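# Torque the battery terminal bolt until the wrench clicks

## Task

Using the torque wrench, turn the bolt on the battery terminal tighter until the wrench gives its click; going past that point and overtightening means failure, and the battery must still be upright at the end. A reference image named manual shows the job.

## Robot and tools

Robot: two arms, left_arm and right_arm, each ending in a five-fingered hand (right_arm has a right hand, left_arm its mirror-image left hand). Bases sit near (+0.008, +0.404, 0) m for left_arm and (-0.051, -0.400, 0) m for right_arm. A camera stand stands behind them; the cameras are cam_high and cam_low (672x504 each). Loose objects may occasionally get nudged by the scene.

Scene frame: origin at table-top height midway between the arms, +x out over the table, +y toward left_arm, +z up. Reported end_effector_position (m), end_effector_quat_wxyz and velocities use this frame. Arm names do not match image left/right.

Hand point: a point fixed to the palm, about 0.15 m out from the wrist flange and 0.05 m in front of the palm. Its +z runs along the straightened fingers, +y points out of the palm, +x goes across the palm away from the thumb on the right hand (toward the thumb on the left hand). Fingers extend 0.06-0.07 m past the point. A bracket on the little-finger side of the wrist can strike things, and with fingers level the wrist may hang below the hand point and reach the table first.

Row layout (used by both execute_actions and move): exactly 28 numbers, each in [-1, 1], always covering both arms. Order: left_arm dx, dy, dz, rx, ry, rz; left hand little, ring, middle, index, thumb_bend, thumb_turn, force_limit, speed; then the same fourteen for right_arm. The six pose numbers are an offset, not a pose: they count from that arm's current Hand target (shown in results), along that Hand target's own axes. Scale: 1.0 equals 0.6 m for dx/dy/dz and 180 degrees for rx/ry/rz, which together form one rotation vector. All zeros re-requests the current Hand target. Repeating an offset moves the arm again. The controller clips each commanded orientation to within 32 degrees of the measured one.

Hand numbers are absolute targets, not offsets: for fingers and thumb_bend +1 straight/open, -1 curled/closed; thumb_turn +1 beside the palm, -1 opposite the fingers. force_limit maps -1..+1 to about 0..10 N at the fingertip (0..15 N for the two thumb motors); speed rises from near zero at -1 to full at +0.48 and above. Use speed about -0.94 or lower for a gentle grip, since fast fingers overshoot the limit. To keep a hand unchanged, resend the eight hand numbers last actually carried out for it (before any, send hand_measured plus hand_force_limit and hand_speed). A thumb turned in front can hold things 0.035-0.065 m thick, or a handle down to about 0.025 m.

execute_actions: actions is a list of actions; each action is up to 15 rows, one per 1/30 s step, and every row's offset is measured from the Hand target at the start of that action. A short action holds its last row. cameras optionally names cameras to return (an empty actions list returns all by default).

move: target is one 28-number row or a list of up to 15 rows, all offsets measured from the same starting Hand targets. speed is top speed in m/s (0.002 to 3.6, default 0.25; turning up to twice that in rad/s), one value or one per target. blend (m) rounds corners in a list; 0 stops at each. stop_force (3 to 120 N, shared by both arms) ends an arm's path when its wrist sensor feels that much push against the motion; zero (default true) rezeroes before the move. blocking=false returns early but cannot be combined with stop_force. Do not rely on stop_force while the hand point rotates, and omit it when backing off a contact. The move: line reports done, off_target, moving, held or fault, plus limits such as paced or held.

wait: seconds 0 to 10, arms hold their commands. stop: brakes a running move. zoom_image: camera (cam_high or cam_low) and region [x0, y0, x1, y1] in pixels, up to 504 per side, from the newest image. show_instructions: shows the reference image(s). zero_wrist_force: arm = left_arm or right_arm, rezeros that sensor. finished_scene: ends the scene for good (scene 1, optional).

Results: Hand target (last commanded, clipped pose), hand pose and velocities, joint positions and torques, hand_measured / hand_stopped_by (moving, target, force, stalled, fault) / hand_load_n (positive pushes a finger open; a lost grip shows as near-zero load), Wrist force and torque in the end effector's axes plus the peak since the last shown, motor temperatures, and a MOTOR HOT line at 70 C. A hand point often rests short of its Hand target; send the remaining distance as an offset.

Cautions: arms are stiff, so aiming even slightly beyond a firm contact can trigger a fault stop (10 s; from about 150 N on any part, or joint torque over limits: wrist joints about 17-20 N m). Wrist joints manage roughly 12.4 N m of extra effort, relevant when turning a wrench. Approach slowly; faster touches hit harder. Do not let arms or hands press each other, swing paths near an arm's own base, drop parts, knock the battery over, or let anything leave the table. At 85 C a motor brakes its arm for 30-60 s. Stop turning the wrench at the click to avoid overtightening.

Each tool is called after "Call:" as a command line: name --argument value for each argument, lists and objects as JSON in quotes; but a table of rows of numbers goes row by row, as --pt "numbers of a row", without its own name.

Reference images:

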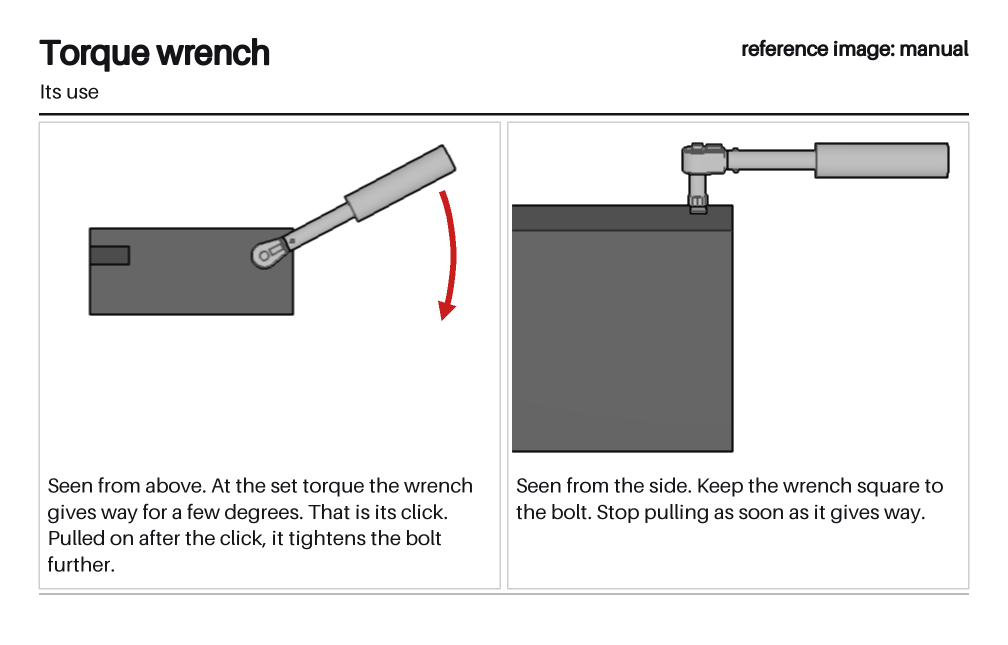

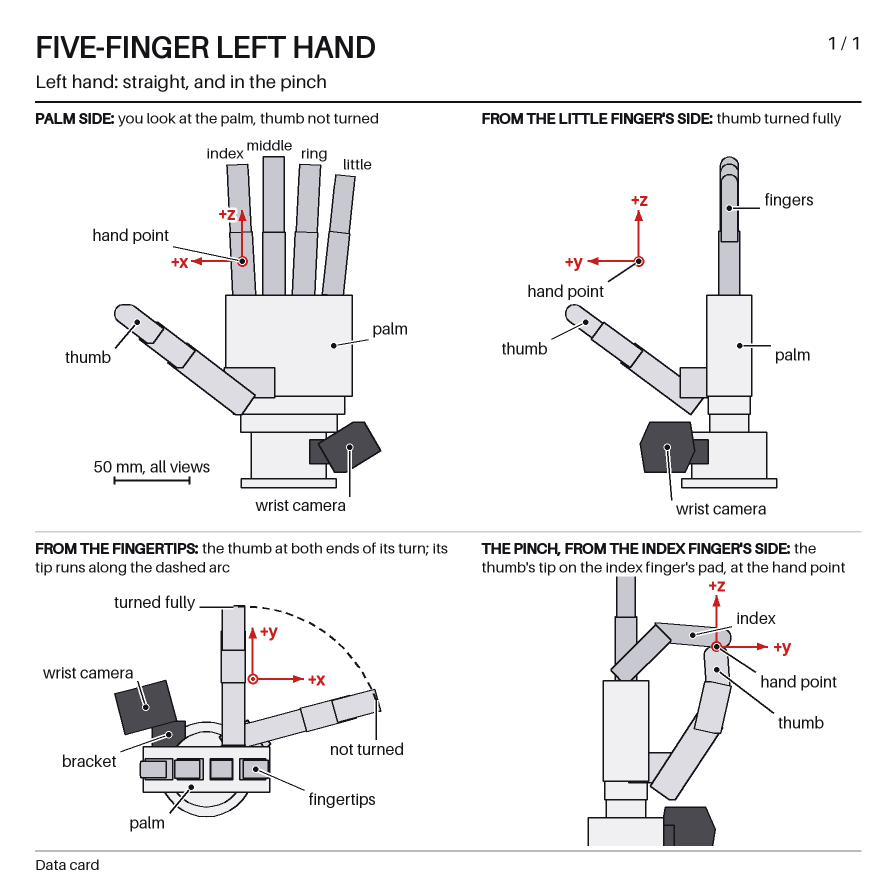

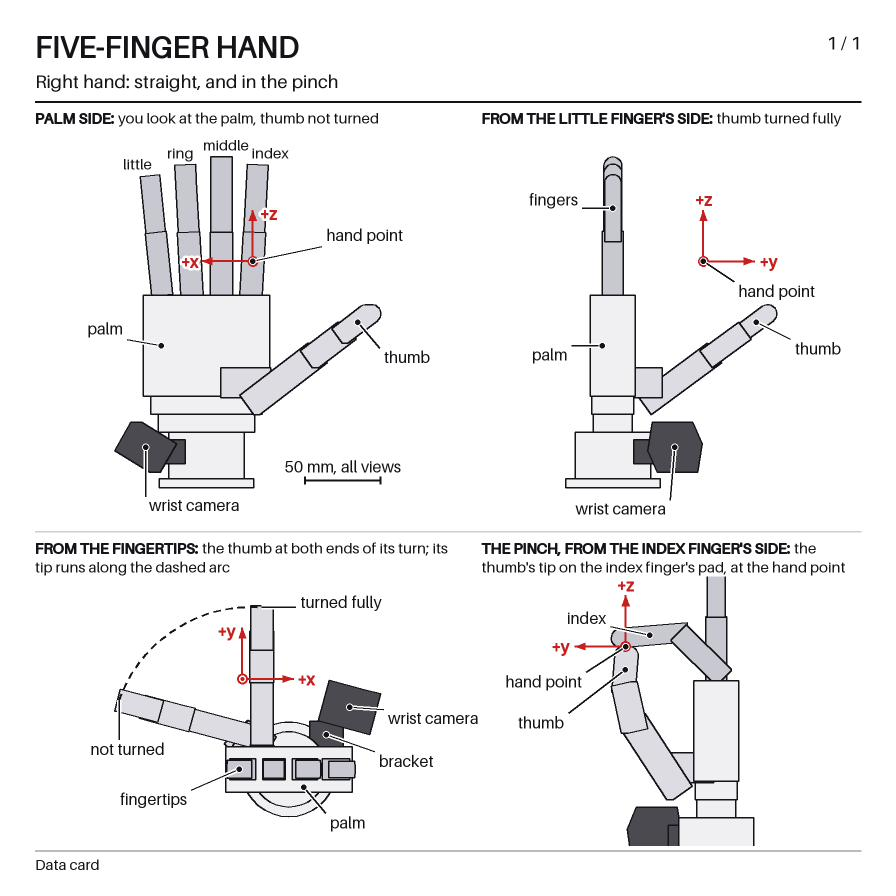

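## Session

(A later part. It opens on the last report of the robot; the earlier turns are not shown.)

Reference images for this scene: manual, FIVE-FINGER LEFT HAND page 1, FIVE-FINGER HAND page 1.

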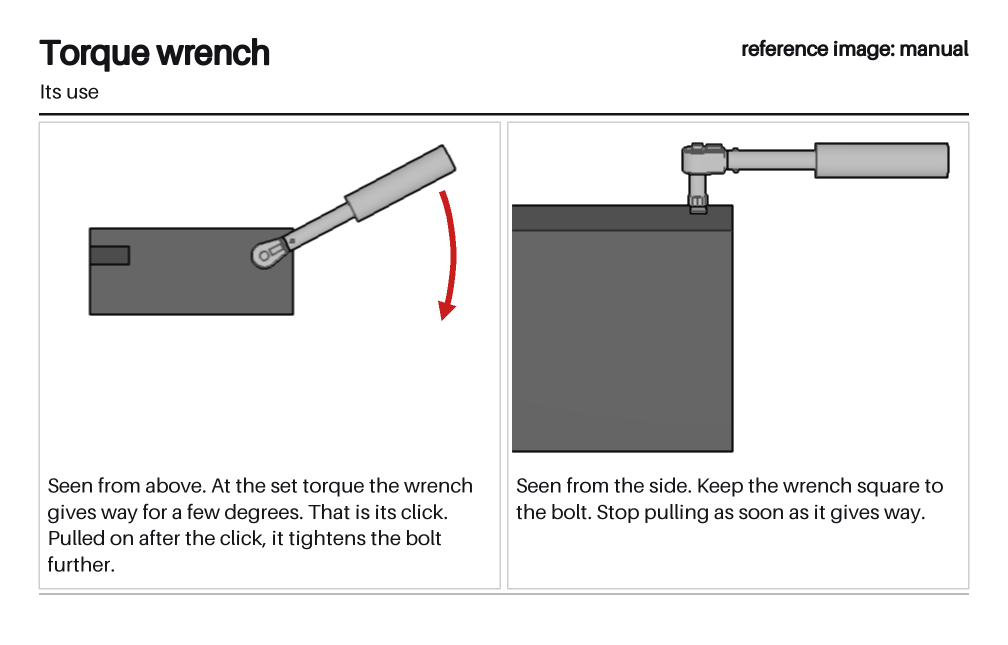

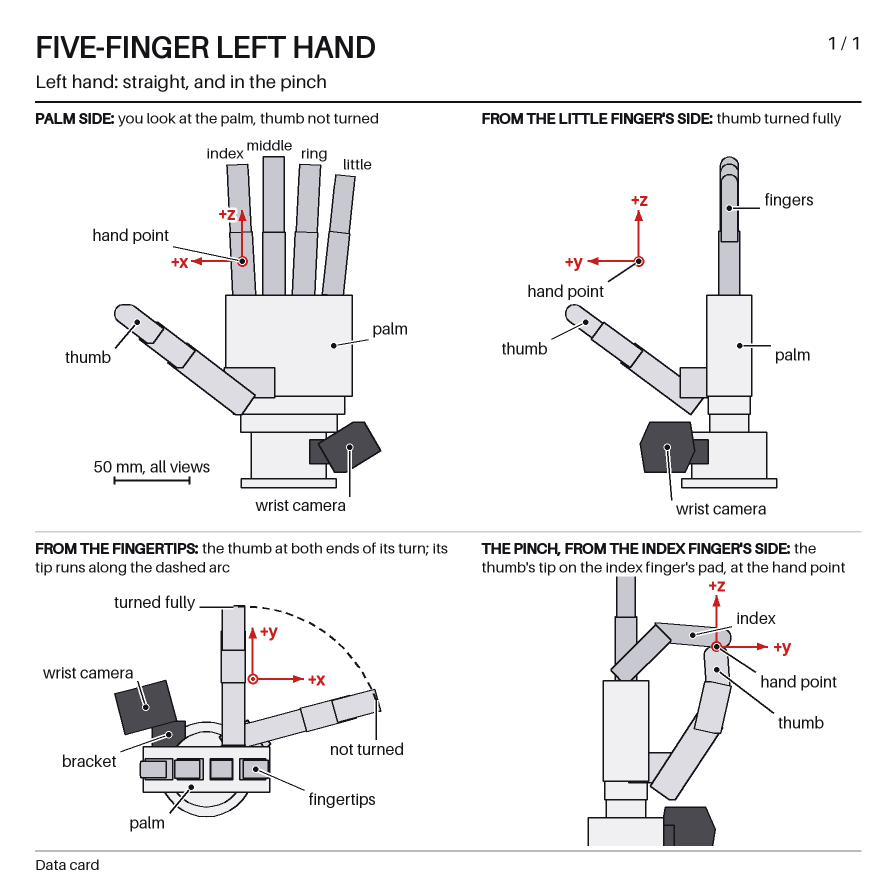

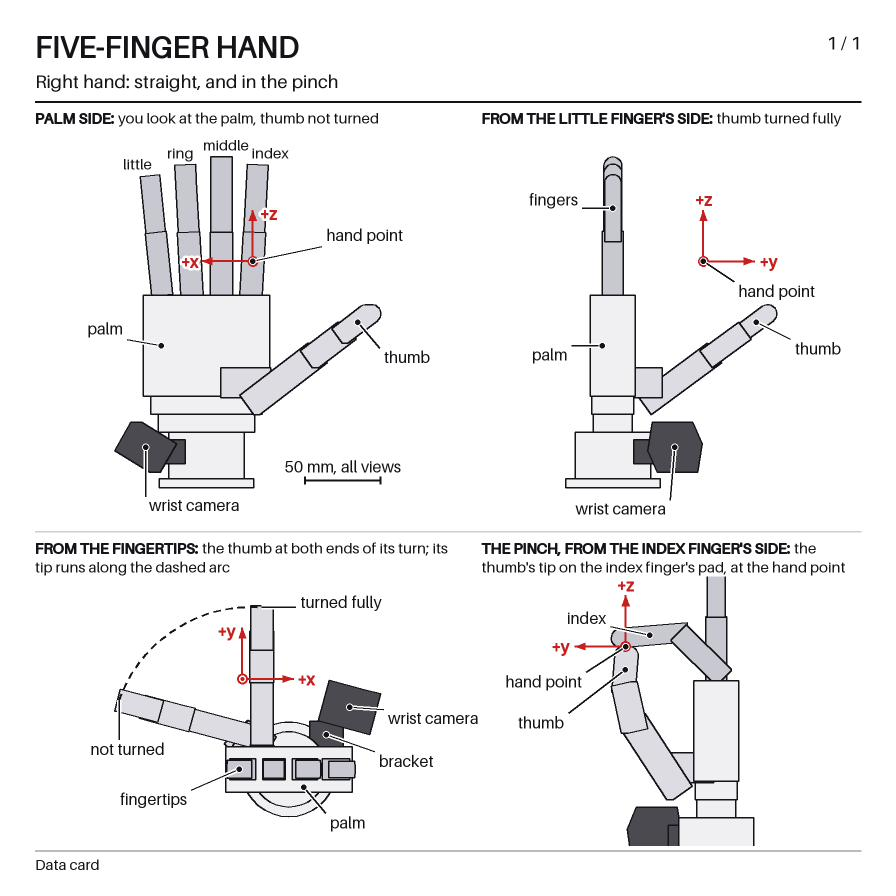

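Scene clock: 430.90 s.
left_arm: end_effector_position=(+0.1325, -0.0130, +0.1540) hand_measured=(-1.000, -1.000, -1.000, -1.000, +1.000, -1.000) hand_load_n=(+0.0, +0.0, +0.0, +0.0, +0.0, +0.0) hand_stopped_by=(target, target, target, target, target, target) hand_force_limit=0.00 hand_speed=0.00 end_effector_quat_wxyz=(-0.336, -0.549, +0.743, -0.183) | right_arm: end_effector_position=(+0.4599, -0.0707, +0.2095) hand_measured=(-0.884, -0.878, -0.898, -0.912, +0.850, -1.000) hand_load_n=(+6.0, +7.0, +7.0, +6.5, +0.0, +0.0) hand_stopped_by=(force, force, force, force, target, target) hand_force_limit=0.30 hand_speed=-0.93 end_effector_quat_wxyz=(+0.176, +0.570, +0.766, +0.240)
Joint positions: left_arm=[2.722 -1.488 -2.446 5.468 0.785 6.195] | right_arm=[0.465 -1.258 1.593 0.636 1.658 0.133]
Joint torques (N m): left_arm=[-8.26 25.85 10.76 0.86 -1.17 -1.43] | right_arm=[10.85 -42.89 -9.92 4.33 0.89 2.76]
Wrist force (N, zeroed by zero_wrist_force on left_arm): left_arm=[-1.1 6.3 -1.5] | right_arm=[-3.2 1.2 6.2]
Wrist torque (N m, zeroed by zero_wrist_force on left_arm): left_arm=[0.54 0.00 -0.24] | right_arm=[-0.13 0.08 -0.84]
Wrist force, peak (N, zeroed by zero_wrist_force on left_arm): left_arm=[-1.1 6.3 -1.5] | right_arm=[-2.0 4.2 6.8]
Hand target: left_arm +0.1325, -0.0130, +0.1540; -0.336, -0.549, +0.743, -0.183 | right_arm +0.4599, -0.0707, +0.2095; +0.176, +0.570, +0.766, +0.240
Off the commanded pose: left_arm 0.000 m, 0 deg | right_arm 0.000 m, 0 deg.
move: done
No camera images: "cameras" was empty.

Call:
move --target '[0,0,0,0,0,0,-1,-1,-1,-1,1,-1,0,0, -0.0023,-0.009,-0.0062,0,-0.0063,0.0091,-1,-1,-1,-1,0.85,-1,0.3,-0.93]' --speed 0.02 --cameras '["cam_high"]'

Call:
zoom_image --camera "cam_high" --region '[370, 195, 470, 310]'

Scene clock: 432.47 s.
left_arm: end_effector_position=(+0.1325, -0.0130, +0.1540) hand_measured=(-1.000, -1.000, -1.000, -1.000, +1.000, -1.000) hand_load_n=(+0.0, +0.0, +0.0, +0.0, +0.0, +0.0) hand_stopped_by=(target, target, target, target, target, target) hand_force_limit=0.00 hand_speed=0.00 end_effector_quat_wxyz=(-0.336, -0.549, +0.743, -0.183) | right_arm: end_effector_position=(+0.4541, -0.0739, +0.2095) hand_measured=(-0.884, -0.878, -0.898, -0.912, +0.850, -1.000) hand_load_n=(+5.5, +7.0, +7.0, +6.0, +0.0, +0.0) hand_stopped_by=(force, force, force, force, target, target) hand_force_limit=0.30 hand_speed=-0.93 end_effector_quat_wxyz=(+0.180, +0.583, +0.756, +0.237)
Joint positions: left_arm=[2.722 -1.488 -2.446 5.468 0.785 6.195] | right_arm=[0.479 -1.262 1.601 0.638 1.685 0.174]
Joint torques (N m): left_arm=[-9.08 25.88 13.01 1.16 -1.21 -1.5] | right_arm=[12.17 -41.69 -8.27 6.31 0.81 1.51]
Wrist force (N, zeroed by zero_wrist_force on left_arm): left_arm=[-2.7 10.1 -2.8] | right_arm=[-2.7 8.3 7.5]
Wrist torque (N m, zeroed by zero_wrist_force on left_arm): left_arm=[0.88 0.05 -0.39] | right_arm=[0.02 0.11 0.12]
Wrist force, peak (N, zeroed by zero_wrist_force on left_arm): left_arm=[-2.9 10.5 -2.5] | right_arm=[-2.7 8.3 7.5]
Hand target: left_arm +0.1325, -0.0130, +0.1540; -0.336, -0.549, +0.743, -0.183 | right_arm +0.4540, -0.0740, +0.2095; +0.180, +0.583, +0.756, +0.237
Off the commanded pose: left_arm 0.000 m, 0 deg | right_arm 0.000 m, 0 deg.
move: done
Images, in order (width x height): cam_high 672x504.

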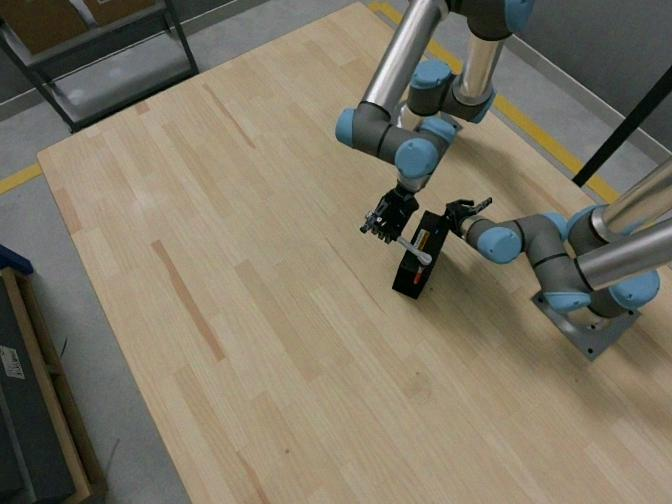

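Scaled by 4.383 from the camera's 672x504 image, which has a finer 960x720 frame.

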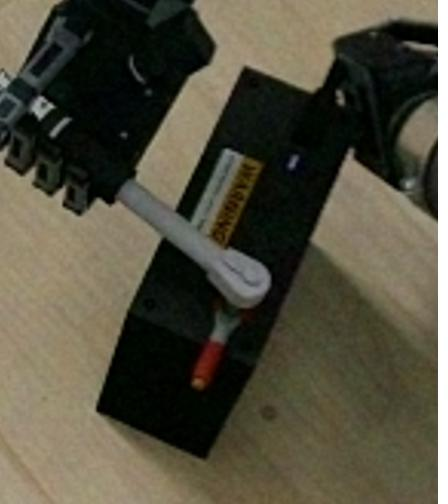

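Call:
move --target '[0,0,0,0,0,0,-1,-1,-1,-1,1,-1,0,0, -0.0023,-0.0085,-0.0059,0,-0.0063,0.0091,-1,-1,-1,-1,0.85,-1,0.3,-0.93]' --speed 0.02 --cameras '[]'

Scene clock: 434.13 s.
left_arm: end_effector_position=(+0.1325, -0.0130, +0.1540) hand_measured=(-1.000, -1.000, -1.000, -1.000, +1.000, -1.000) hand_load_n=(+0.0, +0.0, +0.0, +0.0, -0.5, +0.0) hand_stopped_by=(target, target, target, target, target, target) hand_force_limit=0.00 hand_speed=0.00 end_effector_quat_wxyz=(-0.336, -0.549, +0.743, -0.183) | right_arm: end_effector_position=(+0.4484, -0.0769, +0.2095) hand_measured=(-0.884, -0.878, -0.898, -0.912, +0.850, -1.000) hand_load_n=(+6.0, +7.0, +6.5, +6.0, +0.0, +0.0) hand_stopped_by=(force, force, force, force, target, target) hand_force_limit=0.30 hand_speed=-0.93 end_effector_quat_wxyz=(+0.184, +0.596, +0.746, +0.234)
Joint positions: left_arm=[2.722 -1.488 -2.446 5.468 0.785 6.195] | right_arm=[0.494 -1.265 1.606 0.641 1.713 0.216]
Joint torques (N m): left_arm=[-8.73 24.41 15.14 1.8 -1.22 -1.29] | right_arm=[14.29 -42.14 -7.79 7.02 0.35 1.46]
Wrist force (N, zeroed by zero_wrist_force on left_arm): left_arm=[-2.3 12.9 -2.3] | right_arm=[-4.2 10.6 9.0]
Wrist torque (N m, zeroed by zero_wrist_force on left_arm): left_arm=[1.01 0.01 -0.39] | right_arm=[-0.02 0.08 0.28]
Wrist force, peak (N, zeroed by zero_wrist_force on left_arm): left_arm=[-2.7 13.2 -2.2] | right_arm=[-4.3 10.8 9.1]
Hand target: left_arm +0.1325, -0.0130, +0.1540; -0.336, -0.549, +0.743, -0.183 | right_arm +0.4484, -0.0769, +0.2095; +0.184, +0.596, +0.746, +0.234
Off the commanded pose: left_arm 0.000 m, 0 deg | right_arm 0.000 m, 0 deg.
move: done
No camera images: "cameras" was empty.

Call:
move --target '[0,0,0,0,0,0,-1,-1,-1,-1,1,-1,0,0, -0.0023,-0.0077,-0.0053,0,-0.0063,0.0091,-1,-1,-1,-1,0.85,-1,0.3,-0.93]' --speed 0.02 --cameras '[]'

Scene clock: 436.03 s.
left_arm: end_effector_position=(+0.1325, -0.0130, +0.1540) hand_measured=(-1.000, -1.000, -1.000, -1.000, +1.000, -1.000) hand_load_n=(+0.0, +0.0, +0.0, +0.0, +0.0, +0.0) hand_stopped_by=(target, target, target, target, target, target) hand_force_limit=0.00 hand_speed=0.00 end_effector_quat_wxyz=(-0.336, -0.549, +0.743, -0.183) | right_arm: end_effector_position=(+0.4433, -0.0795, +0.2095) hand_measured=(-0.884, -0.878, -0.898, -0.912, +0.850, -1.000) hand_load_n=(+5.5, +7.0, +7.0, +6.5, +0.0, +0.0) hand_stopped_by=(force, force, force, force, target, target) hand_force_limit=0.30 hand_speed=-0.93 end_effector_quat_wxyz=(+0.188, +0.609, +0.735, +0.230)
Joint positions: left_arm=[2.722 -1.488 -2.446 5.468 0.785 6.195] | right_arm=[0.509 -1.266 1.608 0.646 1.741 0.258]
Joint torques (N m): left_arm=[-6.93 24.9 17.93 2.43 -1.23 -1.34] | right_arm=[12.84 -40.26 -8.27 6.37 0.35 1.75]
Wrist force (N, zeroed by zero_wrist_force on left_arm): left_arm=[-2.8 13.6 -2.5] | right_arm=[-5.2 8.4 9.8]
Wrist torque (N m, zeroed by zero_wrist_force on left_arm): left_arm=[1.08 0.08 -0.43] | right_arm=[-0.12 0.17 -0.28]
Wrist force, peak (N, zeroed by zero_wrist_force on left_arm): left_arm=[-3.1 14.0 -2.5] | right_arm=[-4.5 10.9 9.3]
Hand target: left_arm +0.1325, -0.0130, +0.1540; -0.336, -0.549, +0.743, -0.183 | right_arm +0.4432, -0.0795, +0.2095; +0.188, +0.609, +0.735, +0.230
Off the commanded pose: left_arm 0.000 m, 0 deg | right_arm 0.000 m, 0 deg.
move: done
No camera images: "cameras" was empty.

Call:
move --target '[0,0,0,0,0,0,-1,-1,-1,-1,1,-1,0,0, -0.0023,-0.0083,-0.0058,0,-0.0063,0.0091,-1,-1,-1,-1,0.85,-1,0.3,-0.93]' --speed 0.02 --cameras '["cam_high","cam_low"]'

Call:
zoom_image --camera "cam_high" --region '[370, 195, 470, 310]'

Call:
zoom_image --camera "cam_low" --region '[400, 170, 550, 300]'

Scene clock: 437.50 s.
left_arm: end_effector_position=(+0.1325, -0.0130, +0.1540) hand_measured=(-1.000, -1.000, -1.000, -1.000, +1.000, -1.000) hand_load_n=(+0.0, +0.0, +0.0, +0.0, +0.0, +0.0) hand_stopped_by=(target, target, target, target, target, target) hand_force_limit=0.00 hand_speed=0.00 end_effector_quat_wxyz=(-0.336, -0.549, +0.743, -0.183) | right_arm: end_effector_position=(+0.4375, -0.0820, +0.2096) hand_measured=(-0.884, -0.878, -0.898, -0.912, +0.850, -1.000) hand_load_n=(+6.0, +7.0, +6.5, +6.0, +0.0, +0.0) hand_stopped_by=(force, force, force, force, target, target) hand_force_limit=0.30 hand_speed=-0.93 end_effector_quat_wxyz=(+0.192, +0.622, +0.725, +0.227)
Joint positions: left_arm=[2.722 -1.488 -2.446 5.468 0.785 6.195] | right_arm=[0.525 -1.266 1.611 0.652 1.768 0.301]
Joint torques (N m): left_arm=[-4.55 24.05 20.35 2.98 -1.29 -1.32] | right_arm=[18.51 -40.54 -8.13 7.11 -0.64 1.84]
Wrist force (N, zeroed by zero_wrist_force on left_arm): left_arm=[-3.5 16.9 -3.0] | right_arm=[-8.0 11.5 13.6]
Wrist torque (N m, zeroed by zero_wrist_force on left_arm): left_arm=[1.36 0.11 -0.50] | right_arm=[-0.15 -0.22 -0.08]
Wrist force, peak (N, zeroed by zero_wrist_force on left_arm): left_arm=[-3.3 17.0 -3.1] | right_arm=[-8.1 11.8 13.5]
Hand target: left_arm +0.1325, -0.0130, +0.1540; -0.336, -0.549, +0.743, -0.183 | right_arm +0.4375, -0.0820, +0.2096; +0.192, +0.622, +0.725, +0.227
Off the commanded pose: left_arm 0.000 m, 0 deg | right_arm 0.000 m, 0 deg.
move: done

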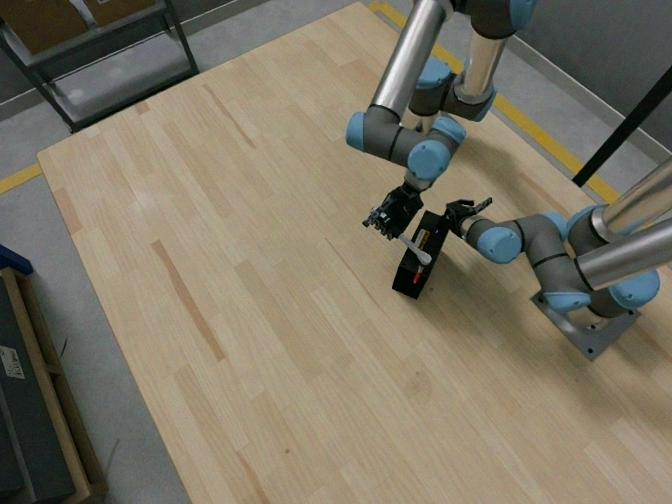

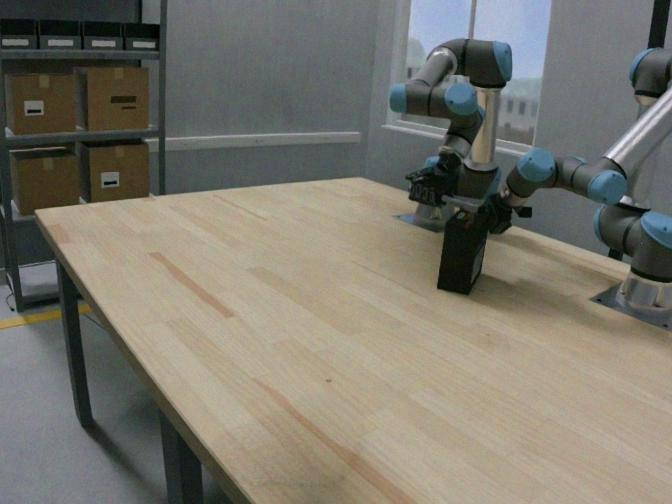

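Scaled by 4.383 from the camera's 672x504 image, which has a finer 960x720 frame.

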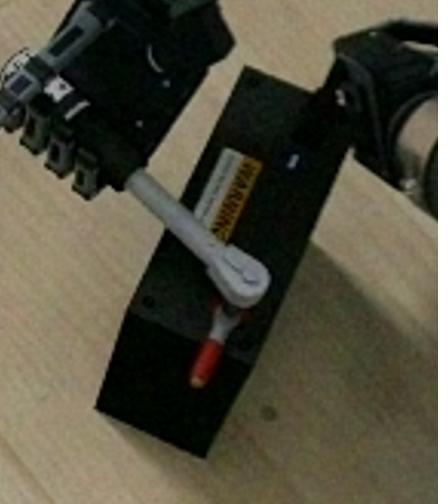

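Scaled by 3.360 from the camera's 672x504 image, which has a finer 960x720 frame.

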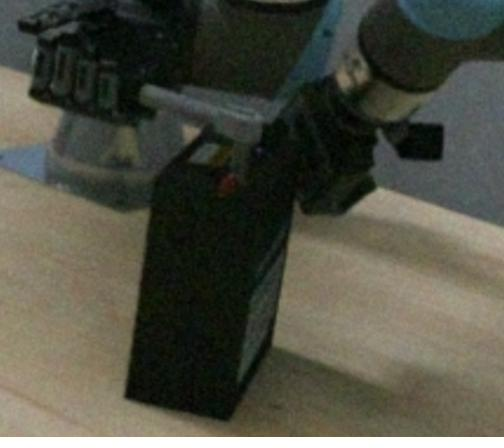

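Call:
move --target '[0,0,0,0,0,0,-1,-1,-1,-1,1,-1,0,0, -0.0023,-0.0077,-0.0053,0,-0.0063,0.0091,-1,-1,-1,-1,0.85,-1,0.3,-0.93]' --speed 0.02 --cameras '[]'

Scene clock: 439.03 s.
left_arm: end_effector_position=(+0.1325, -0.0130, +0.1540) hand_measured=(-1.000, -1.000, -1.000, -1.000, +1.000, -1.000) hand_load_n=(+0.0, +0.0, +0.0, +0.0, +0.0, +0.0) hand_stopped_by=(target, target, target, target, target, target) hand_force_limit=0.00 hand_speed=0.00 end_effector_quat_wxyz=(-0.336, -0.549, +0.743, -0.183) | right_arm: end_effector_position=(+0.4322, -0.0842, +0.2095) hand_measured=(-0.884, -0.878, -0.898, -0.912, +0.850, -1.000) hand_load_n=(+6.0, +7.0, +7.0, +6.0, +0.0, +0.0) hand_stopped_by=(force, force, force, force, target, target) hand_force_limit=0.30 hand_speed=-0.93 end_effector_quat_wxyz=(+0.196, +0.634, +0.714, +0.223)
Joint positions: left_arm=[2.722 -1.488 -2.446 5.468 0.785 6.195] | right_arm=[0.541 -1.265 1.611 0.66 1.796 0.344]
Joint torques (N m): left_arm=[-4.01 23.56 23.08 3.62 -1.21 -1.22] | right_arm=[17.02 -28.83 -17.42 6.52 -0.7 1.94]
Wrist force (N, zeroed by zero_wrist_force on left_arm): left_arm=[-3.3 18.3 -2.9] | right_arm=[-8.8 9.4 14.6]
Wrist torque (N m, zeroed by zero_wrist_force on left_arm): left_arm=[1.46 0.08 -0.51] | right_arm=[-0.30 -0.22 -0.58]
Wrist force, peak (N, zeroed by zero_wrist_force on left_arm): left_arm=[-3.5 18.3 -3.2] | right_arm=[-8.5 9.6 15.5]
Hand target: left_arm +0.1325, -0.0130, +0.1540; -0.336, -0.549, +0.743, -0.183 | right_arm +0.4322, -0.0842, +0.2095; +0.196, +0.634, +0.714, +0.223
Off the commanded pose: left_arm 0.000 m, 0 deg | right_arm 0.000 m, 0 deg.
move: done
No camera images: "cameras" was empty.

Call:
move --target '[0,0,0,0,0,0,-1,-1,-1,-1,1,-1,0,0, -0.0023,-0.0097,-0.0037,0,-0.0063,0.0091,-1,-1,-1,-1,0.85,-1,0.3,-0.93]' --speed 0.02 --cameras '[]'

Scene clock: 440.70 s.
left_arm: end_effector_position=(+0.1325, -0.0130, +0.1540) hand_measured=(-1.000, -1.000, -1.000, -1.000, +1.000, -1.000) hand_load_n=(+0.0, +0.0, -0.5, +0.0, +0.0, +0.0) hand_stopped_by=(target, target, target, target, target, target) hand_force_limit=0.00 hand_speed=0.00 end_effector_quat_wxyz=(-0.336, -0.549, +0.743, -0.183) | right_arm: end_effector_position=(+0.4264, -0.0863, +0.2081) hand_measured=(-0.884, -0.878, -0.898, -0.912, +0.850, -1.000) hand_load_n=(+5.0, +5.0, +6.5, +7.5, +0.0, -0.5) hand_stopped_by=(force, force, force, force, target, target) hand_force_limit=0.30 hand_speed=-0.93 end_effector_quat_wxyz=(+0.200, +0.647, +0.703, +0.220)
Joint positions: left_arm=[2.722 -1.488 -2.446 5.468 0.785 6.195] | right_arm=[0.557 -1.262 1.613 0.665 1.823 0.389]
Joint torques (N m): left_arm=[-2.84 23.57 26.29 4.4 -1.36 -1.12] | right_arm=[20.45 -20.4 -4.02 7.55 -1.62 1.4]
Wrist force (N, zeroed by zero_wrist_force on left_arm): left_arm=[-3.2 17.9 -3.3] | right_arm=[-14.5 21.6 4.2]
Wrist torque (N m, zeroed by zero_wrist_force on left_arm): left_arm=[1.45 0.05 -0.49] | right_arm=[0.73 0.97 0.14]
Wrist force, peak (N, zeroed by zero_wrist_force on left_arm): left_arm=[-3.5 18.5 -3.3] | right_arm=[-14.5 21.6 4.2]
Hand target: left_arm +0.1325, -0.0130, +0.1540; -0.336, -0.549, +0.743, -0.183 | right_arm +0.4263, -0.0863, +0.2081; +0.200, +0.647, +0.703, +0.220
Off the commanded pose: left_arm 0.000 m, 0 deg | right_arm 0.000 m, 0 deg.
move: done
No camera images: "cameras" was empty.

Call:
move --target '[0,0,0,0,0,0,-1,-1,-1,-1,1,-1,0,0, -0.0025,-0.0069,-0.0064,0,-0.0063,0.0091,-1,-1,-1,-1,0.85,-1,0.3,-0.93]' --speed 0.02 --cameras '[]'

Scene clock: 442.80 s.
left_arm: end_effector_position=(+0.1325, -0.0130, +0.1540) hand_measured=(-1.000, -1.000, -1.000, -1.000, +1.000, -1.000) hand_load_n=(+0.0, +0.0, +0.0, +0.0, +0.0, +0.0) hand_stopped_by=(target, target, target, target, target, target) hand_force_limit=0.00 hand_speed=0.00 end_effector_quat_wxyz=(-0.336, -0.549, +0.743, -0.183) | right_arm: end_effector_position=(+0.4209, -0.0882, +0.2089) hand_measured=(-0.884, -0.878, -0.898, -0.912, +0.850, -1.000) hand_load_n=(+5.0, +6.0, +6.5, +6.5, +0.0, +0.0) hand_stopped_by=(force, force, force, force, target, target) hand_force_limit=0.30 hand_speed=-0.93 end_effector_quat_wxyz=(+0.204, +0.659, +0.691, +0.216)
Joint positions: left_arm=[2.722 -1.488 -2.446 5.468 0.785 6.195] | right_arm=[0.573 -1.259 1.61 0.677 1.849 0.434]
Joint torques (N m): left_arm=[-0.73 23.74 28.8 5.13 -1.29 -0.98] | right_arm=[18.85 -30.89 -22.74 7.48 -0.64 1.7]
Wrist force (N, zeroed by zero_wrist_force on left_arm): left_arm=[-4.4 25.1 -5.9] | right_arm=[-8.9 12.5 20.2]
Wrist torque (N m, zeroed by zero_wrist_force on left_arm): left_arm=[1.99 0.13 -0.61] | right_arm=[-0.44 -0.39 -0.22]
Wrist force, peak (N, zeroed by zero_wrist_force on left_arm): left_arm=[-4.4 25.1 -5.9] | right_arm=[-14.7 21.9 3.9]
Hand target: left_arm +0.1325, -0.0130, +0.1540; -0.336, -0.549, +0.743, -0.183 | right_arm +0.4209, -0.0882, +0.2089; +0.204, +0.659, +0.691, +0.216
Off the commanded pose: left_arm 0.000 m, 0 deg | right_arm 0.000 m, 0 deg.
move: done
No camera images: "cameras" was empty.

Call:
move --target '[0,0,0,0,0,0,-1,-1,-1,-1,1,-1,0,0, -0.0017,-0.0063,-0.0033,0,-0.0047,0.0068,-1,-1,-1,-1,0.85,-1,0.3,-0.93]' --speed 0.02 --cameras '["cam_high","cam_low"]'

Call:
zoom_image --camera "cam_high" --region '[370, 195, 470, 310]'

Call:
zoom_image --camera "cam_low" --region '[430, 170, 510, 250]'

Scene clock: 444.87 s.
left_arm: end_effector_position=(+0.1325, -0.0130, +0.1540) hand_measured=(-1.000, -1.000, -1.000, -1.000, +1.000, -1.000) hand_load_n=(+0.0, +0.0, +0.0, +0.0, +0.0, +0.0) hand_stopped_by=(target, target, target, target, target, target) hand_force_limit=0.00 hand_speed=0.00 end_effector_quat_wxyz=(-0.336, -0.549, +0.743, -0.183) | right_arm: end_effector_position=(+0.4167, -0.0895, +0.2084) hand_measured=(-0.884, -0.878, -0.898, -0.912, +0.850, -1.000) hand_load_n=(+5.0, +5.5, +6.5, +7.5, +0.0, +0.0) hand_stopped_by=(force, force, force, force, target, target) hand_force_limit=0.30 hand_speed=-0.93 end_effector_quat_wxyz=(+0.207, +0.668, +0.683, +0.214)
Joint positions: left_arm=[2.722 -1.488 -2.446 5.468 0.785 6.195] | right_arm=[0.586 -1.256 1.609 0.685 1.869 0.468]
Joint torques (N m): left_arm=[1.88 22.33 31.63 5.82 -1.26 -1.02] | right_arm=[19.84 -24.32 -18.47 7.51 -1.48 1.42]
Wrist force (N, zeroed by zero_wrist_force on left_arm): left_arm=[-3.8 22.6 -4.9] | right_arm=[-13.3 21.0 10.7]
Wrist torque (N m, zeroed by zero_wrist_force on left_arm): left_arm=[1.77 0.12 -0.55] | right_arm=[0.39 0.58 0.09]
Wrist force, peak (N, zeroed by zero_wrist_force on left_arm): left_arm=[-4.5 25.2 -5.5] | right_arm=[-13.3 21.0 10.7]
Hand target: left_arm +0.1325, -0.0130, +0.1540; -0.336, -0.549, +0.743, -0.183 | right_arm +0.4167, -0.0895, +0.2084; +0.207, +0.668, +0.683, +0.214
Off the commanded pose: left_arm 0.000 m, 0 deg | right_arm 0.000 m, 0 deg.
move: done

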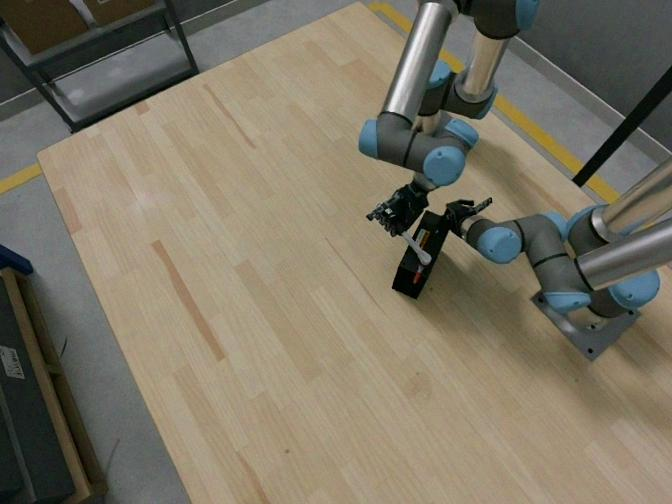

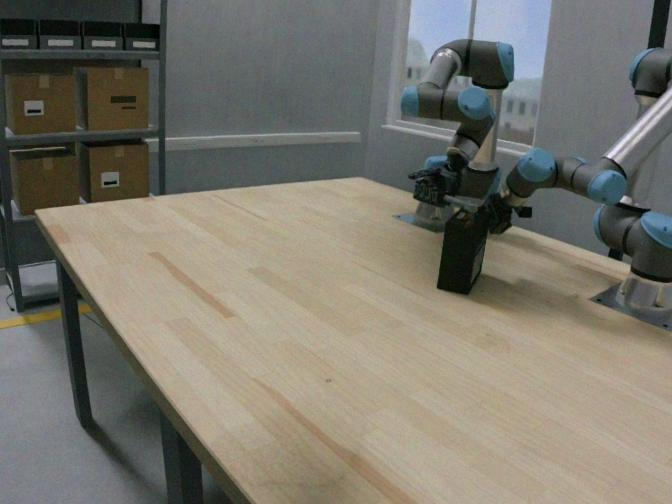

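Scaled by 4.383 from the camera's 672x504 image, which has a finer 960x720 frame.

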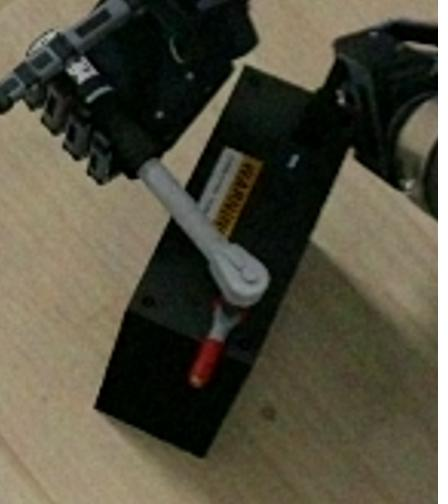

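Scaled by 6.300 from the camera's 672x504 image, which has a finer 960x720 frame.

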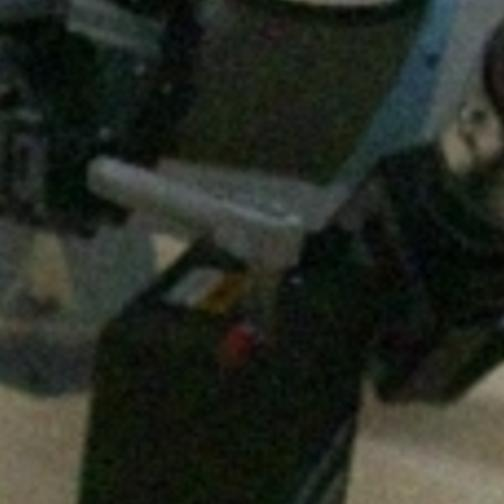

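Call:
move --target '[0,0,0,0,0,0,-1,-1,-1,-1,1,-1,0,0, -0.0017,-0.0056,-0.0042,0,-0.0047,0.0068,-1,-1,-1,-1,0.85,-1,0.3,-0.93]' --speed 0.02 --cameras '[]'

Scene clock: 446.67 s.
left_arm: end_effector_position=(+0.1325, -0.0130, +0.1540) hand_measured=(-1.000, -1.000, -1.000, -1.000, +1.000, -1.000) hand_load_n=(+0.0, +0.0, +0.0, +0.0, +0.0, +0.0) hand_stopped_by=(target, target, target, target, target, target) hand_force_limit=0.00 hand_speed=0.00 end_effector_quat_wxyz=(-0.336, -0.549, +0.743, -0.183) | right_arm: end_effector_position=(+0.4126, -0.0906, +0.2085) hand_measured=(-0.884, -0.878, -0.898, -0.912, +0.850, -1.000) hand_load_n=(+5.0, +5.5, +6.5, +7.5, +0.0, +0.0) hand_stopped_by=(force, force, force, force, target, target) hand_force_limit=0.30 hand_speed=-0.93 end_effector_quat_wxyz=(+0.209, +0.676, +0.674, +0.211)
Joint positions: left_arm=[2.722 -1.488 -2.446 5.468 0.785 6.195] | right_arm=[0.598 -1.252 1.606 0.695 1.888 0.503]
Joint torques (N m): left_arm=[2.58 22.43 31.94 6.13 -1.34 -0.9] | right_arm=[20.52 -27.76 -20.9 7.1 -0.85 1.91]
Wrist force (N, zeroed by zero_wrist_force on left_arm): left_arm=[-4.2 23.4 -5.1] | right_arm=[-11.0 17.1 15.4]
Wrist torque (N m, zeroed by zero_wrist_force on left_arm): left_arm=[1.84 0.14 -0.57] | right_arm=[0.04 0.18 -0.33]
Wrist force, peak (N, zeroed by zero_wrist_force on left_arm): left_arm=[-4.2 23.4 -5.7] | right_arm=[-13.6 21.4 10.4]
Hand target: left_arm +0.1325, -0.0130, +0.1540; -0.336, -0.549, +0.743, -0.183 | right_arm +0.4126, -0.0906, +0.2085; +0.209, +0.676, +0.674, +0.211
Off the commanded pose: left_arm 0.000 m, 0 deg | right_arm 0.000 m, 0 deg.
move: done
No camera images: "cameras" was empty.

Call:
move --target '[0,0,0,0,0,0,-1,-1,-1,-1,1,-1,0,0, -0.0017,-0.0063,-0.0042,0,-0.0047,0.0068,-1,-1,-1,-1,0.85,-1,0.3,-0.93]' --speed 0.02 --cameras '[]'

Scene clock: 447.87 s.
left_arm: end_effector_position=(+0.1325, -0.0130, +0.1540) hand_measured=(-1.000, -1.000, -1.000, -1.000, +1.000, -1.000) hand_load_n=(+0.0, +0.0, +0.0, +0.0, +0.0, +0.0) hand_stopped_by=(target, target, target, target, target, target) hand_force_limit=0.00 hand_speed=0.00 end_effector_quat_wxyz=(-0.336, -0.549, +0.743, -0.183) | right_arm: end_effector_position=(+0.4080, -0.0916, +0.2084) hand_measured=(-0.884, -0.878, -0.898, -0.912, +0.850, -1.000) hand_load_n=(+5.0, +5.5, +7.0, +7.0, +0.0, +0.0) hand_stopped_by=(force, force, force, force, target, target) hand_force_limit=0.30 hand_speed=-0.93 end_effector_quat_wxyz=(+0.212, +0.685, +0.665, +0.208)
Joint positions: left_arm=[2.722 -1.488 -2.446 5.468 0.785 6.195] | right_arm=[0.611 -1.248 1.603 0.705 1.907 0.539]
Joint torques (N m): left_arm=[3.46 22.42 31.41 6.37 -1.31 -1.07] | right_arm=[22.74 -28.85 -18.57 8.27 -1.11 1.82]
Wrist force (N, zeroed by zero_wrist_force on left_arm): left_arm=[-4.6 24.4 -5.6] | right_arm=[-9.8 21.8 17.4]
Wrist torque (N m, zeroed by zero_wrist_force on left_arm): left_arm=[1.90 0.14 -0.60] | right_arm=[0.13 -0.11 0.19]
Wrist force, peak (N, zeroed by zero_wrist_force on left_arm): left_arm=[-4.6 24.8 -5.9] | right_arm=[-9.8 21.8 17.4]
Hand target: left_arm +0.1325, -0.0130, +0.1540; -0.336, -0.549, +0.743, -0.183 | right_arm +0.4080, -0.0916, +0.2084; +0.212, +0.685, +0.665, +0.208
Off the commanded pose: left_arm 0.000 m, 0 deg | right_arm 0.000 m, 0 deg.
move: done
No camera images: "cameras" was empty.

Call:
move --target '[0,0,0,0,0,0,-1,-1,-1,-1,1,-1,0,0, -0.0012,-0.0040,-0.0027,0,-0.0032,0.0046,-1,-1,-1,-1,0.85,-1,0.3,-0.93]' --speed 0.015 --cameras '[]'

Scene clock: 449.17 s.
left_arm: end_effector_position=(+0.1325, -0.0130, +0.1540) hand_measured=(-1.000, -1.000, -1.000, -1.000, +1.000, -1.000) hand_load_n=(+0.0, +0.0, +0.0, +0.0, +0.0, +0.0) hand_stopped_by=(target, target, target, target, target, target) hand_force_limit=0.00 hand_speed=0.00 end_effector_quat_wxyz=(-0.336, -0.549, +0.743, -0.183) | right_arm: end_effector_position=(+0.4051, -0.0922, +0.2084) hand_measured=(-0.884, -0.878, -0.898, -0.912, +0.850, -1.000) hand_load_n=(+5.5, +5.5, +6.5, +7.0, +0.0, -0.5) hand_stopped_by=(force, force, force, force, target, target) hand_force_limit=0.30 hand_speed=-0.93 end_effector_quat_wxyz=(+0.214, +0.691, +0.659, +0.206)
Joint positions: left_arm=[2.722 -1.488 -2.446 5.468 0.785 6.195] | right_arm=[0.619 -1.245 1.601 0.712 1.92 0.563]
Joint torques (N m): left_arm=[5.2 21.71 32.26 6.06 -1.36 -0.82] | right_arm=[22.97 -27.33 -19.66 8.32 -1.45 1.84]
Wrist force (N, zeroed by zero_wrist_force on left_arm): left_arm=[-4.7 25.3 -6.0] | right_arm=[-9.7 21.9 17.3]
Wrist torque (N m, zeroed by zero_wrist_force on left_arm): left_arm=[1.98 0.13 -0.62] | right_arm=[0.11 -0.16 0.12]
Wrist force, peak (N, zeroed by zero_wrist_force on left_arm): left_arm=[-4.9 25.3 -5.9] | right_arm=[-10.2 22.1 17.4]
Hand target: left_arm +0.1325, -0.0130, +0.1540; -0.336, -0.549, +0.743, -0.183 | right_arm +0.4051, -0.0922, +0.2084; +0.214, +0.691, +0.659, +0.206
Off the commanded pose: left_arm 0.000 m, 0 deg | right_arm 0.000 m, 0 deg.
move: done
No camera images: "cameras" was empty.

Call:
move --target '[0,0,0,0,0,0,-1,-1,-1,-1,1,-1,0,0, -0.0012,-0.0040,-0.0027,0,-0.0032,0.0046,-1,-1,-1,-1,0.85,-1,0.3,-0.93]' --speed 0.015 --cameras '["cam_high"]'

Call:
zoom_image --camera "cam_high" --region '[370, 195, 470, 310]'

Scene clock: 450.47 s.
left_arm: end_effector_position=(+0.1325, -0.0130, +0.1540) hand_measured=(-1.000, -1.000, -1.000, -1.000, +1.000, -1.000) hand_load_n=(+0.0, +0.0, +0.0, +0.0, +0.0, +0.0) hand_stopped_by=(target, target, target, target, target, target) hand_force_limit=0.00 hand_speed=0.00 end_effector_quat_wxyz=(-0.336, -0.549, +0.743, -0.183) | right_arm: end_effector_position=(+0.4022, -0.0928, +0.2084) hand_measured=(-0.884, -0.878, -0.898, -0.912, +0.850, -1.000) hand_load_n=(+5.5, +5.5, +7.0, +7.0, +0.0, +0.0) hand_stopped_by=(force, force, force, force, target, target) hand_force_limit=0.30 hand_speed=-0.93 end_effector_quat_wxyz=(+0.216, +0.697, +0.653, +0.204)
Joint positions: left_arm=[2.722 -1.488 -2.446 5.468 0.785 6.195] | right_arm=[0.628 -1.241 1.598 0.72 1.933 0.587]
Joint torques (N m): left_arm=[6.51 21.74 32.37 6.17 -1.33 -0.83] | right_arm=[22.88 -28.67 -20.12 7.95 -1.52 1.82]
Wrist force (N, zeroed by zero_wrist_force on left_arm): left_arm=[-4.9 25.6 -6.1] | right_arm=[-10.1 22.4 17.6]
Wrist torque (N m, zeroed by zero_wrist_force on left_arm): left_arm=[1.99 0.17 -0.65] | right_arm=[0.10 -0.12 0.04]
Wrist force, peak (N, zeroed by zero_wrist_force on left_arm): left_arm=[-4.9 25.8 -6.2] | right_arm=[-10.1 22.7 17.5]
Hand target: left_arm +0.1325, -0.0130, +0.1540; -0.336, -0.549, +0.743, -0.183 | right_arm +0.4022, -0.0928, +0.2084; +0.216, +0.697, +0.653, +0.204
Off the commanded pose: left_arm 0.000 m, 0 deg | right_arm 0.000 m, 0 deg.
move: done
Images, in order (width x height): cam_high 672x504.

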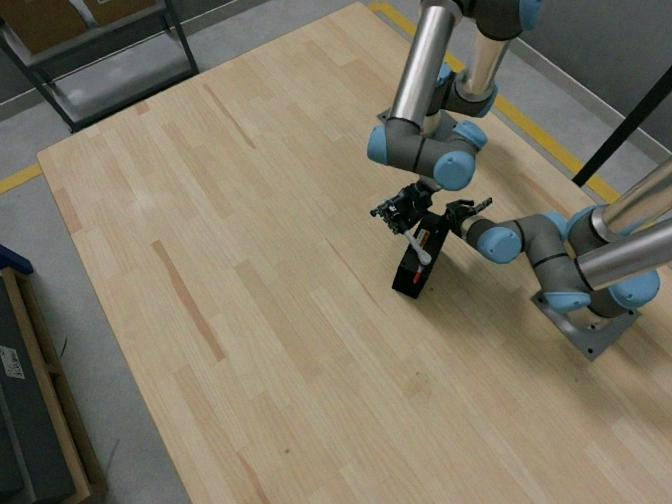

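Scaled by 4.383 from the camera's 672x504 image, which has a finer 960x720 frame.

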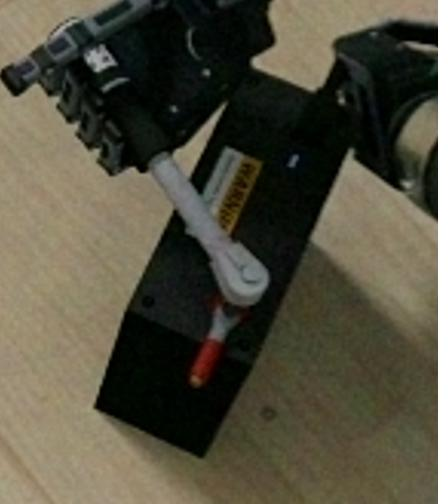

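Call:
move --target '[0,0,0,0,0,0,-1,-1,-1,-1,1,-1,0,0, -0.0012,-0.0041,-0.0026,0,-0.0032,0.0046,-1,-1,-1,-1,0.85,-1,0.3,-0.93]' --speed 0.015 --cameras '[]'

Scene clock: 451.63 s.
left_arm: end_effector_position=(+0.1325, -0.0130, +0.1540) hand_measured=(-1.000, -1.000, -1.000, -1.000, +1.000, -1.000) hand_load_n=(+0.0, +0.0, +0.0, +0.0, +0.0, +0.0) hand_stopped_by=(target, target, target, target, target, target) hand_force_limit=0.00 hand_speed=0.00 end_effector_quat_wxyz=(-0.336, -0.549, +0.743, -0.183) | right_arm: end_effector_position=(+0.3992, -0.0933, +0.2083) hand_measured=(-0.884, -0.878, -0.898, -0.912, +0.850, -1.000) hand_load_n=(+5.5, +5.5, +7.0, +7.5, +0.0, +0.0) hand_stopped_by=(force, force, force, force, target, target) hand_force_limit=0.30 hand_speed=-0.93 end_effector_quat_wxyz=(+0.217, +0.702, +0.647, +0.202)
Joint positions: left_arm=[2.722 -1.488 -2.446 5.468 0.785 6.195] | right_arm=[0.636 -1.237 1.595 0.728 1.945 0.612]
Joint torques (N m): left_arm=[7.46 22.23 31.56 6.16 -1.35 -0.73] | right_arm=[22.89 -27.22 -18.32 8.15 -1.37 1.85]
Wrist force (N, zeroed by zero_wrist_force on left_arm): left_arm=[-4.8 25.6 -6.0] | right_arm=[-10.0 24.1 16.6]
Wrist torque (N m, zeroed by zero_wrist_force on left_arm): left_arm=[2.00 0.14 -0.63] | right_arm=[0.19 -0.04 0.20]
Wrist force, peak (N, zeroed by zero_wrist_force on left_arm): left_arm=[-5.2 25.8 -5.9] | right_arm=[-10.1 24.3 16.9]
Hand target: left_arm +0.1325, -0.0130, +0.1540; -0.336, -0.549, +0.743, -0.183 | right_arm +0.3992, -0.0933, +0.2083; +0.217, +0.702, +0.647, +0.202
Off the commanded pose: left_arm 0.000 m, 0 deg | right_arm 0.000 m, 0 deg.
move: done
No camera images: "cameras" was empty.

Call:
move --target '[0,0,0,0,0,0,-1,-1,-1,-1,1,-1,0,0, -0.0012,-0.0038,-0.0028,0,-0.0032,0.0046,-1,-1,-1,-1,0.85,-1,0.3,-0.93]' --speed 0.015 --cameras '[]'

Scene clock: 452.73 s.
left_arm: end_effector_position=(+0.1325, -0.0130, +0.1540) hand_measured=(-1.000, -1.000, -1.000, -1.000, +1.000, -1.000) hand_load_n=(+0.0, +0.0, +0.0, +0.0, +0.0, +0.0) hand_stopped_by=(target, target, target, target, target, target) hand_force_limit=0.00 hand_speed=0.00 end_effector_quat_wxyz=(-0.336, -0.549, +0.743, -0.183) | right_arm: end_effector_position=(+0.3964, -0.0938, +0.2084) hand_measured=(-0.884, -0.878, -0.898, -0.912, +0.850, -1.000) hand_load_n=(+5.0, +5.5, +7.0, +7.0, +0.0, +0.0) hand_stopped_by=(force, force, force, force, target, target) hand_force_limit=0.30 hand_speed=-0.93 end_effector_quat_wxyz=(+0.219, +0.708, +0.641, +0.200)
Joint positions: left_arm=[2.722 -1.488 -2.446 5.468 0.785 6.195] | right_arm=[0.645 -1.233 1.591 0.737 1.957 0.636]
Joint torques (N m): left_arm=[7.77 22.39 31.42 6.04 -1.37 -0.72] | right_arm=[23.52 -28.45 -19.41 7.79 -1.38 1.94]
Wrist force (N, zeroed by zero_wrist_force on left_arm): left_arm=[-5.5 26.8 -6.9] | right_arm=[-10.5 22.5 18.8]
Wrist torque (N m, zeroed by zero_wrist_force on left_arm): left_arm=[2.12 0.19 -0.69] | right_arm=[0.08 -0.11 -0.16]
Wrist force, peak (N, zeroed by zero_wrist_force on left_arm): left_arm=[-5.4 27.0 -6.7] | right_arm=[-10.4 24.5 16.5]
Hand target: left_arm +0.1325, -0.0130, +0.1540; -0.336, -0.549, +0.743, -0.183 | right_arm +0.3963, -0.0938, +0.2084; +0.219, +0.708, +0.641, +0.200
Off the commanded pose: left_arm 0.000 m, 0 deg | right_arm 0.000 m, 0 deg.
move: done
No camera images: "cameras" was empty.

Call:
move --target '[0,0,0,0,0,0,-1,-1,-1,-1,1,-1,0,0, -0.0008,-0.0029,-0.0017,0,-0.0022,0.0032,-1,-1,-1,-1,0.85,-1,0.3,-0.93]' --speed 0.015 --cameras '[]'

Scene clock: 453.93 s.
left_arm: end_effector_position=(+0.1325, -0.0130, +0.1540) hand_measured=(-1.000, -1.000, -1.000, -1.000, +1.000, -1.000) hand_load_n=(+0.0, +0.0, +0.0, +0.0, +0.0, +0.0) hand_stopped_by=(target, target, target, target, target, target) hand_force_limit=0.00 hand_speed=0.00 end_effector_quat_wxyz=(-0.336, -0.549, +0.743, -0.183) | right_arm: end_effector_position=(+0.3943, -0.0941, +0.2082) hand_measured=(-0.884, -0.878, -0.898, -0.910, +0.850, -1.000) hand_load_n=(+5.0, +5.5, +7.0, +7.5, -0.5, +0.0) hand_stopped_by=(force, force, force, force, target, target) hand_force_limit=0.30 hand_speed=-0.93 end_effector_quat_wxyz=(+0.220, +0.712, +0.636, +0.199)
Joint positions: left_arm=[2.722 -1.488 -2.446 5.468 0.785 6.195] | right_arm=[0.651 -1.23 1.589 0.743 1.965 0.654]
Joint torques (N m): left_arm=[10.02 21.37 31.93 6.12 -1.31 -0.69] | right_arm=[23.69 -26.84 -17.47 7.62 -1.72 2.02]
Wrist force (N, zeroed by zero_wrist_force on left_arm): left_arm=[-5.5 26.2 -6.6] | right_arm=[-11.4 24.5 16.3]
Wrist torque (N m, zeroed by zero_wrist_force on left_arm): left_arm=[2.04 0.20 -0.67] | right_arm=[0.22 0.12 -0.04]
Wrist force, peak (N, zeroed by zero_wrist_force on left_arm): left_arm=[-5.3 27.1 -7.0] | right_arm=[-11.1 24.7 16.6]
Hand target: left_arm +0.1325, -0.0130, +0.1540; -0.336, -0.549, +0.743, -0.183 | right_arm +0.3943, -0.0941, +0.2082; +0.220, +0.712, +0.636, +0.199
Off the commanded pose: left_arm 0.000 m, 0 deg | right_arm 0.000 m, 0 deg.
move: done
No camera images: "cameras" was empty.

Call:
move --target '[0,0,0,0,0,0,-1,-1,-1,-1,1,-1,0,0, -0.0008,-0.0026,-0.0020,0,-0.0022,0.0032,-1,-1,-1,-1,0.85,-1,0.3,-0.93]' --speed 0.015 --cameras '["cam_high"]'

Call:
zoom_image --camera "cam_high" --region '[370, 195, 470, 310]'

Scene clock: 455.13 s.
left_arm: end_effector_position=(+0.1325, -0.0130, +0.1540) hand_measured=(-1.000, -1.000, -1.000, -1.000, +1.000, -1.000) hand_load_n=(+0.0, +0.0, +0.0, +0.0, -0.5, -0.5) hand_stopped_by=(target, target, target, target, target, target) hand_force_limit=0.00 hand_speed=0.00 end_effector_quat_wxyz=(-0.336, -0.549, +0.743, -0.183) | right_arm: end_effector_position=(+0.3923, -0.0944, +0.2083) hand_measured=(-0.884, -0.878, -0.898, -0.910, +0.850, -1.000) hand_load_n=(+5.0, +5.5, +7.0, +7.5, +0.0, +0.0) hand_stopped_by=(force, force, force, force, target, target) hand_force_limit=0.30 hand_speed=-0.93 end_effector_quat_wxyz=(+0.222, +0.716, +0.632, +0.198)
Joint positions: left_arm=[2.722 -1.488 -2.446 5.468 0.785 6.195] | right_arm=[0.656 -1.227 1.586 0.75 1.973 0.671]
Joint torques (N m): left_arm=[10.68 21.49 31.45 6.2 -1.42 -0.58] | right_arm=[22.71 -27.78 -20.01 7.55 -1.7 2.06]
Wrist force (N, zeroed by zero_wrist_force on left_arm): left_arm=[-5.6 27.5 -7.3] | right_arm=[-10.9 22.4 18.8]
Wrist torque (N m, zeroed by zero_wrist_force on left_arm): left_arm=[2.20 0.17 -0.69] | right_arm=[0.04 -0.10 -0.31]
Wrist force, peak (N, zeroed by zero_wrist_force on left_arm): left_arm=[-5.6 27.5 -7.3] | right_arm=[-11.1 25.1 16.3]
Hand target: left_arm +0.1325, -0.0130, +0.1540; -0.336, -0.549, +0.743, -0.183 | right_arm +0.3923, -0.0944, +0.2083; +0.222, +0.716, +0.632, +0.198
Off the commanded pose: left_arm 0.000 m, 0 deg | right_arm 0.000 m, 0 deg.
move: done
Images, in order (width x height): cam_high 672x504.

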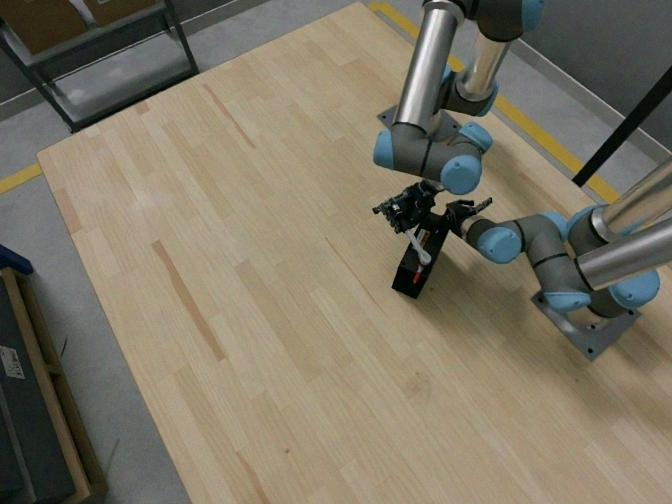

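Scaled by 4.383 from the camera's 672x504 image, which has a finer 960x720 frame.

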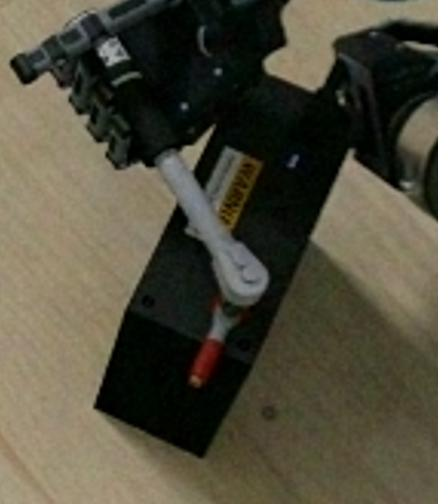

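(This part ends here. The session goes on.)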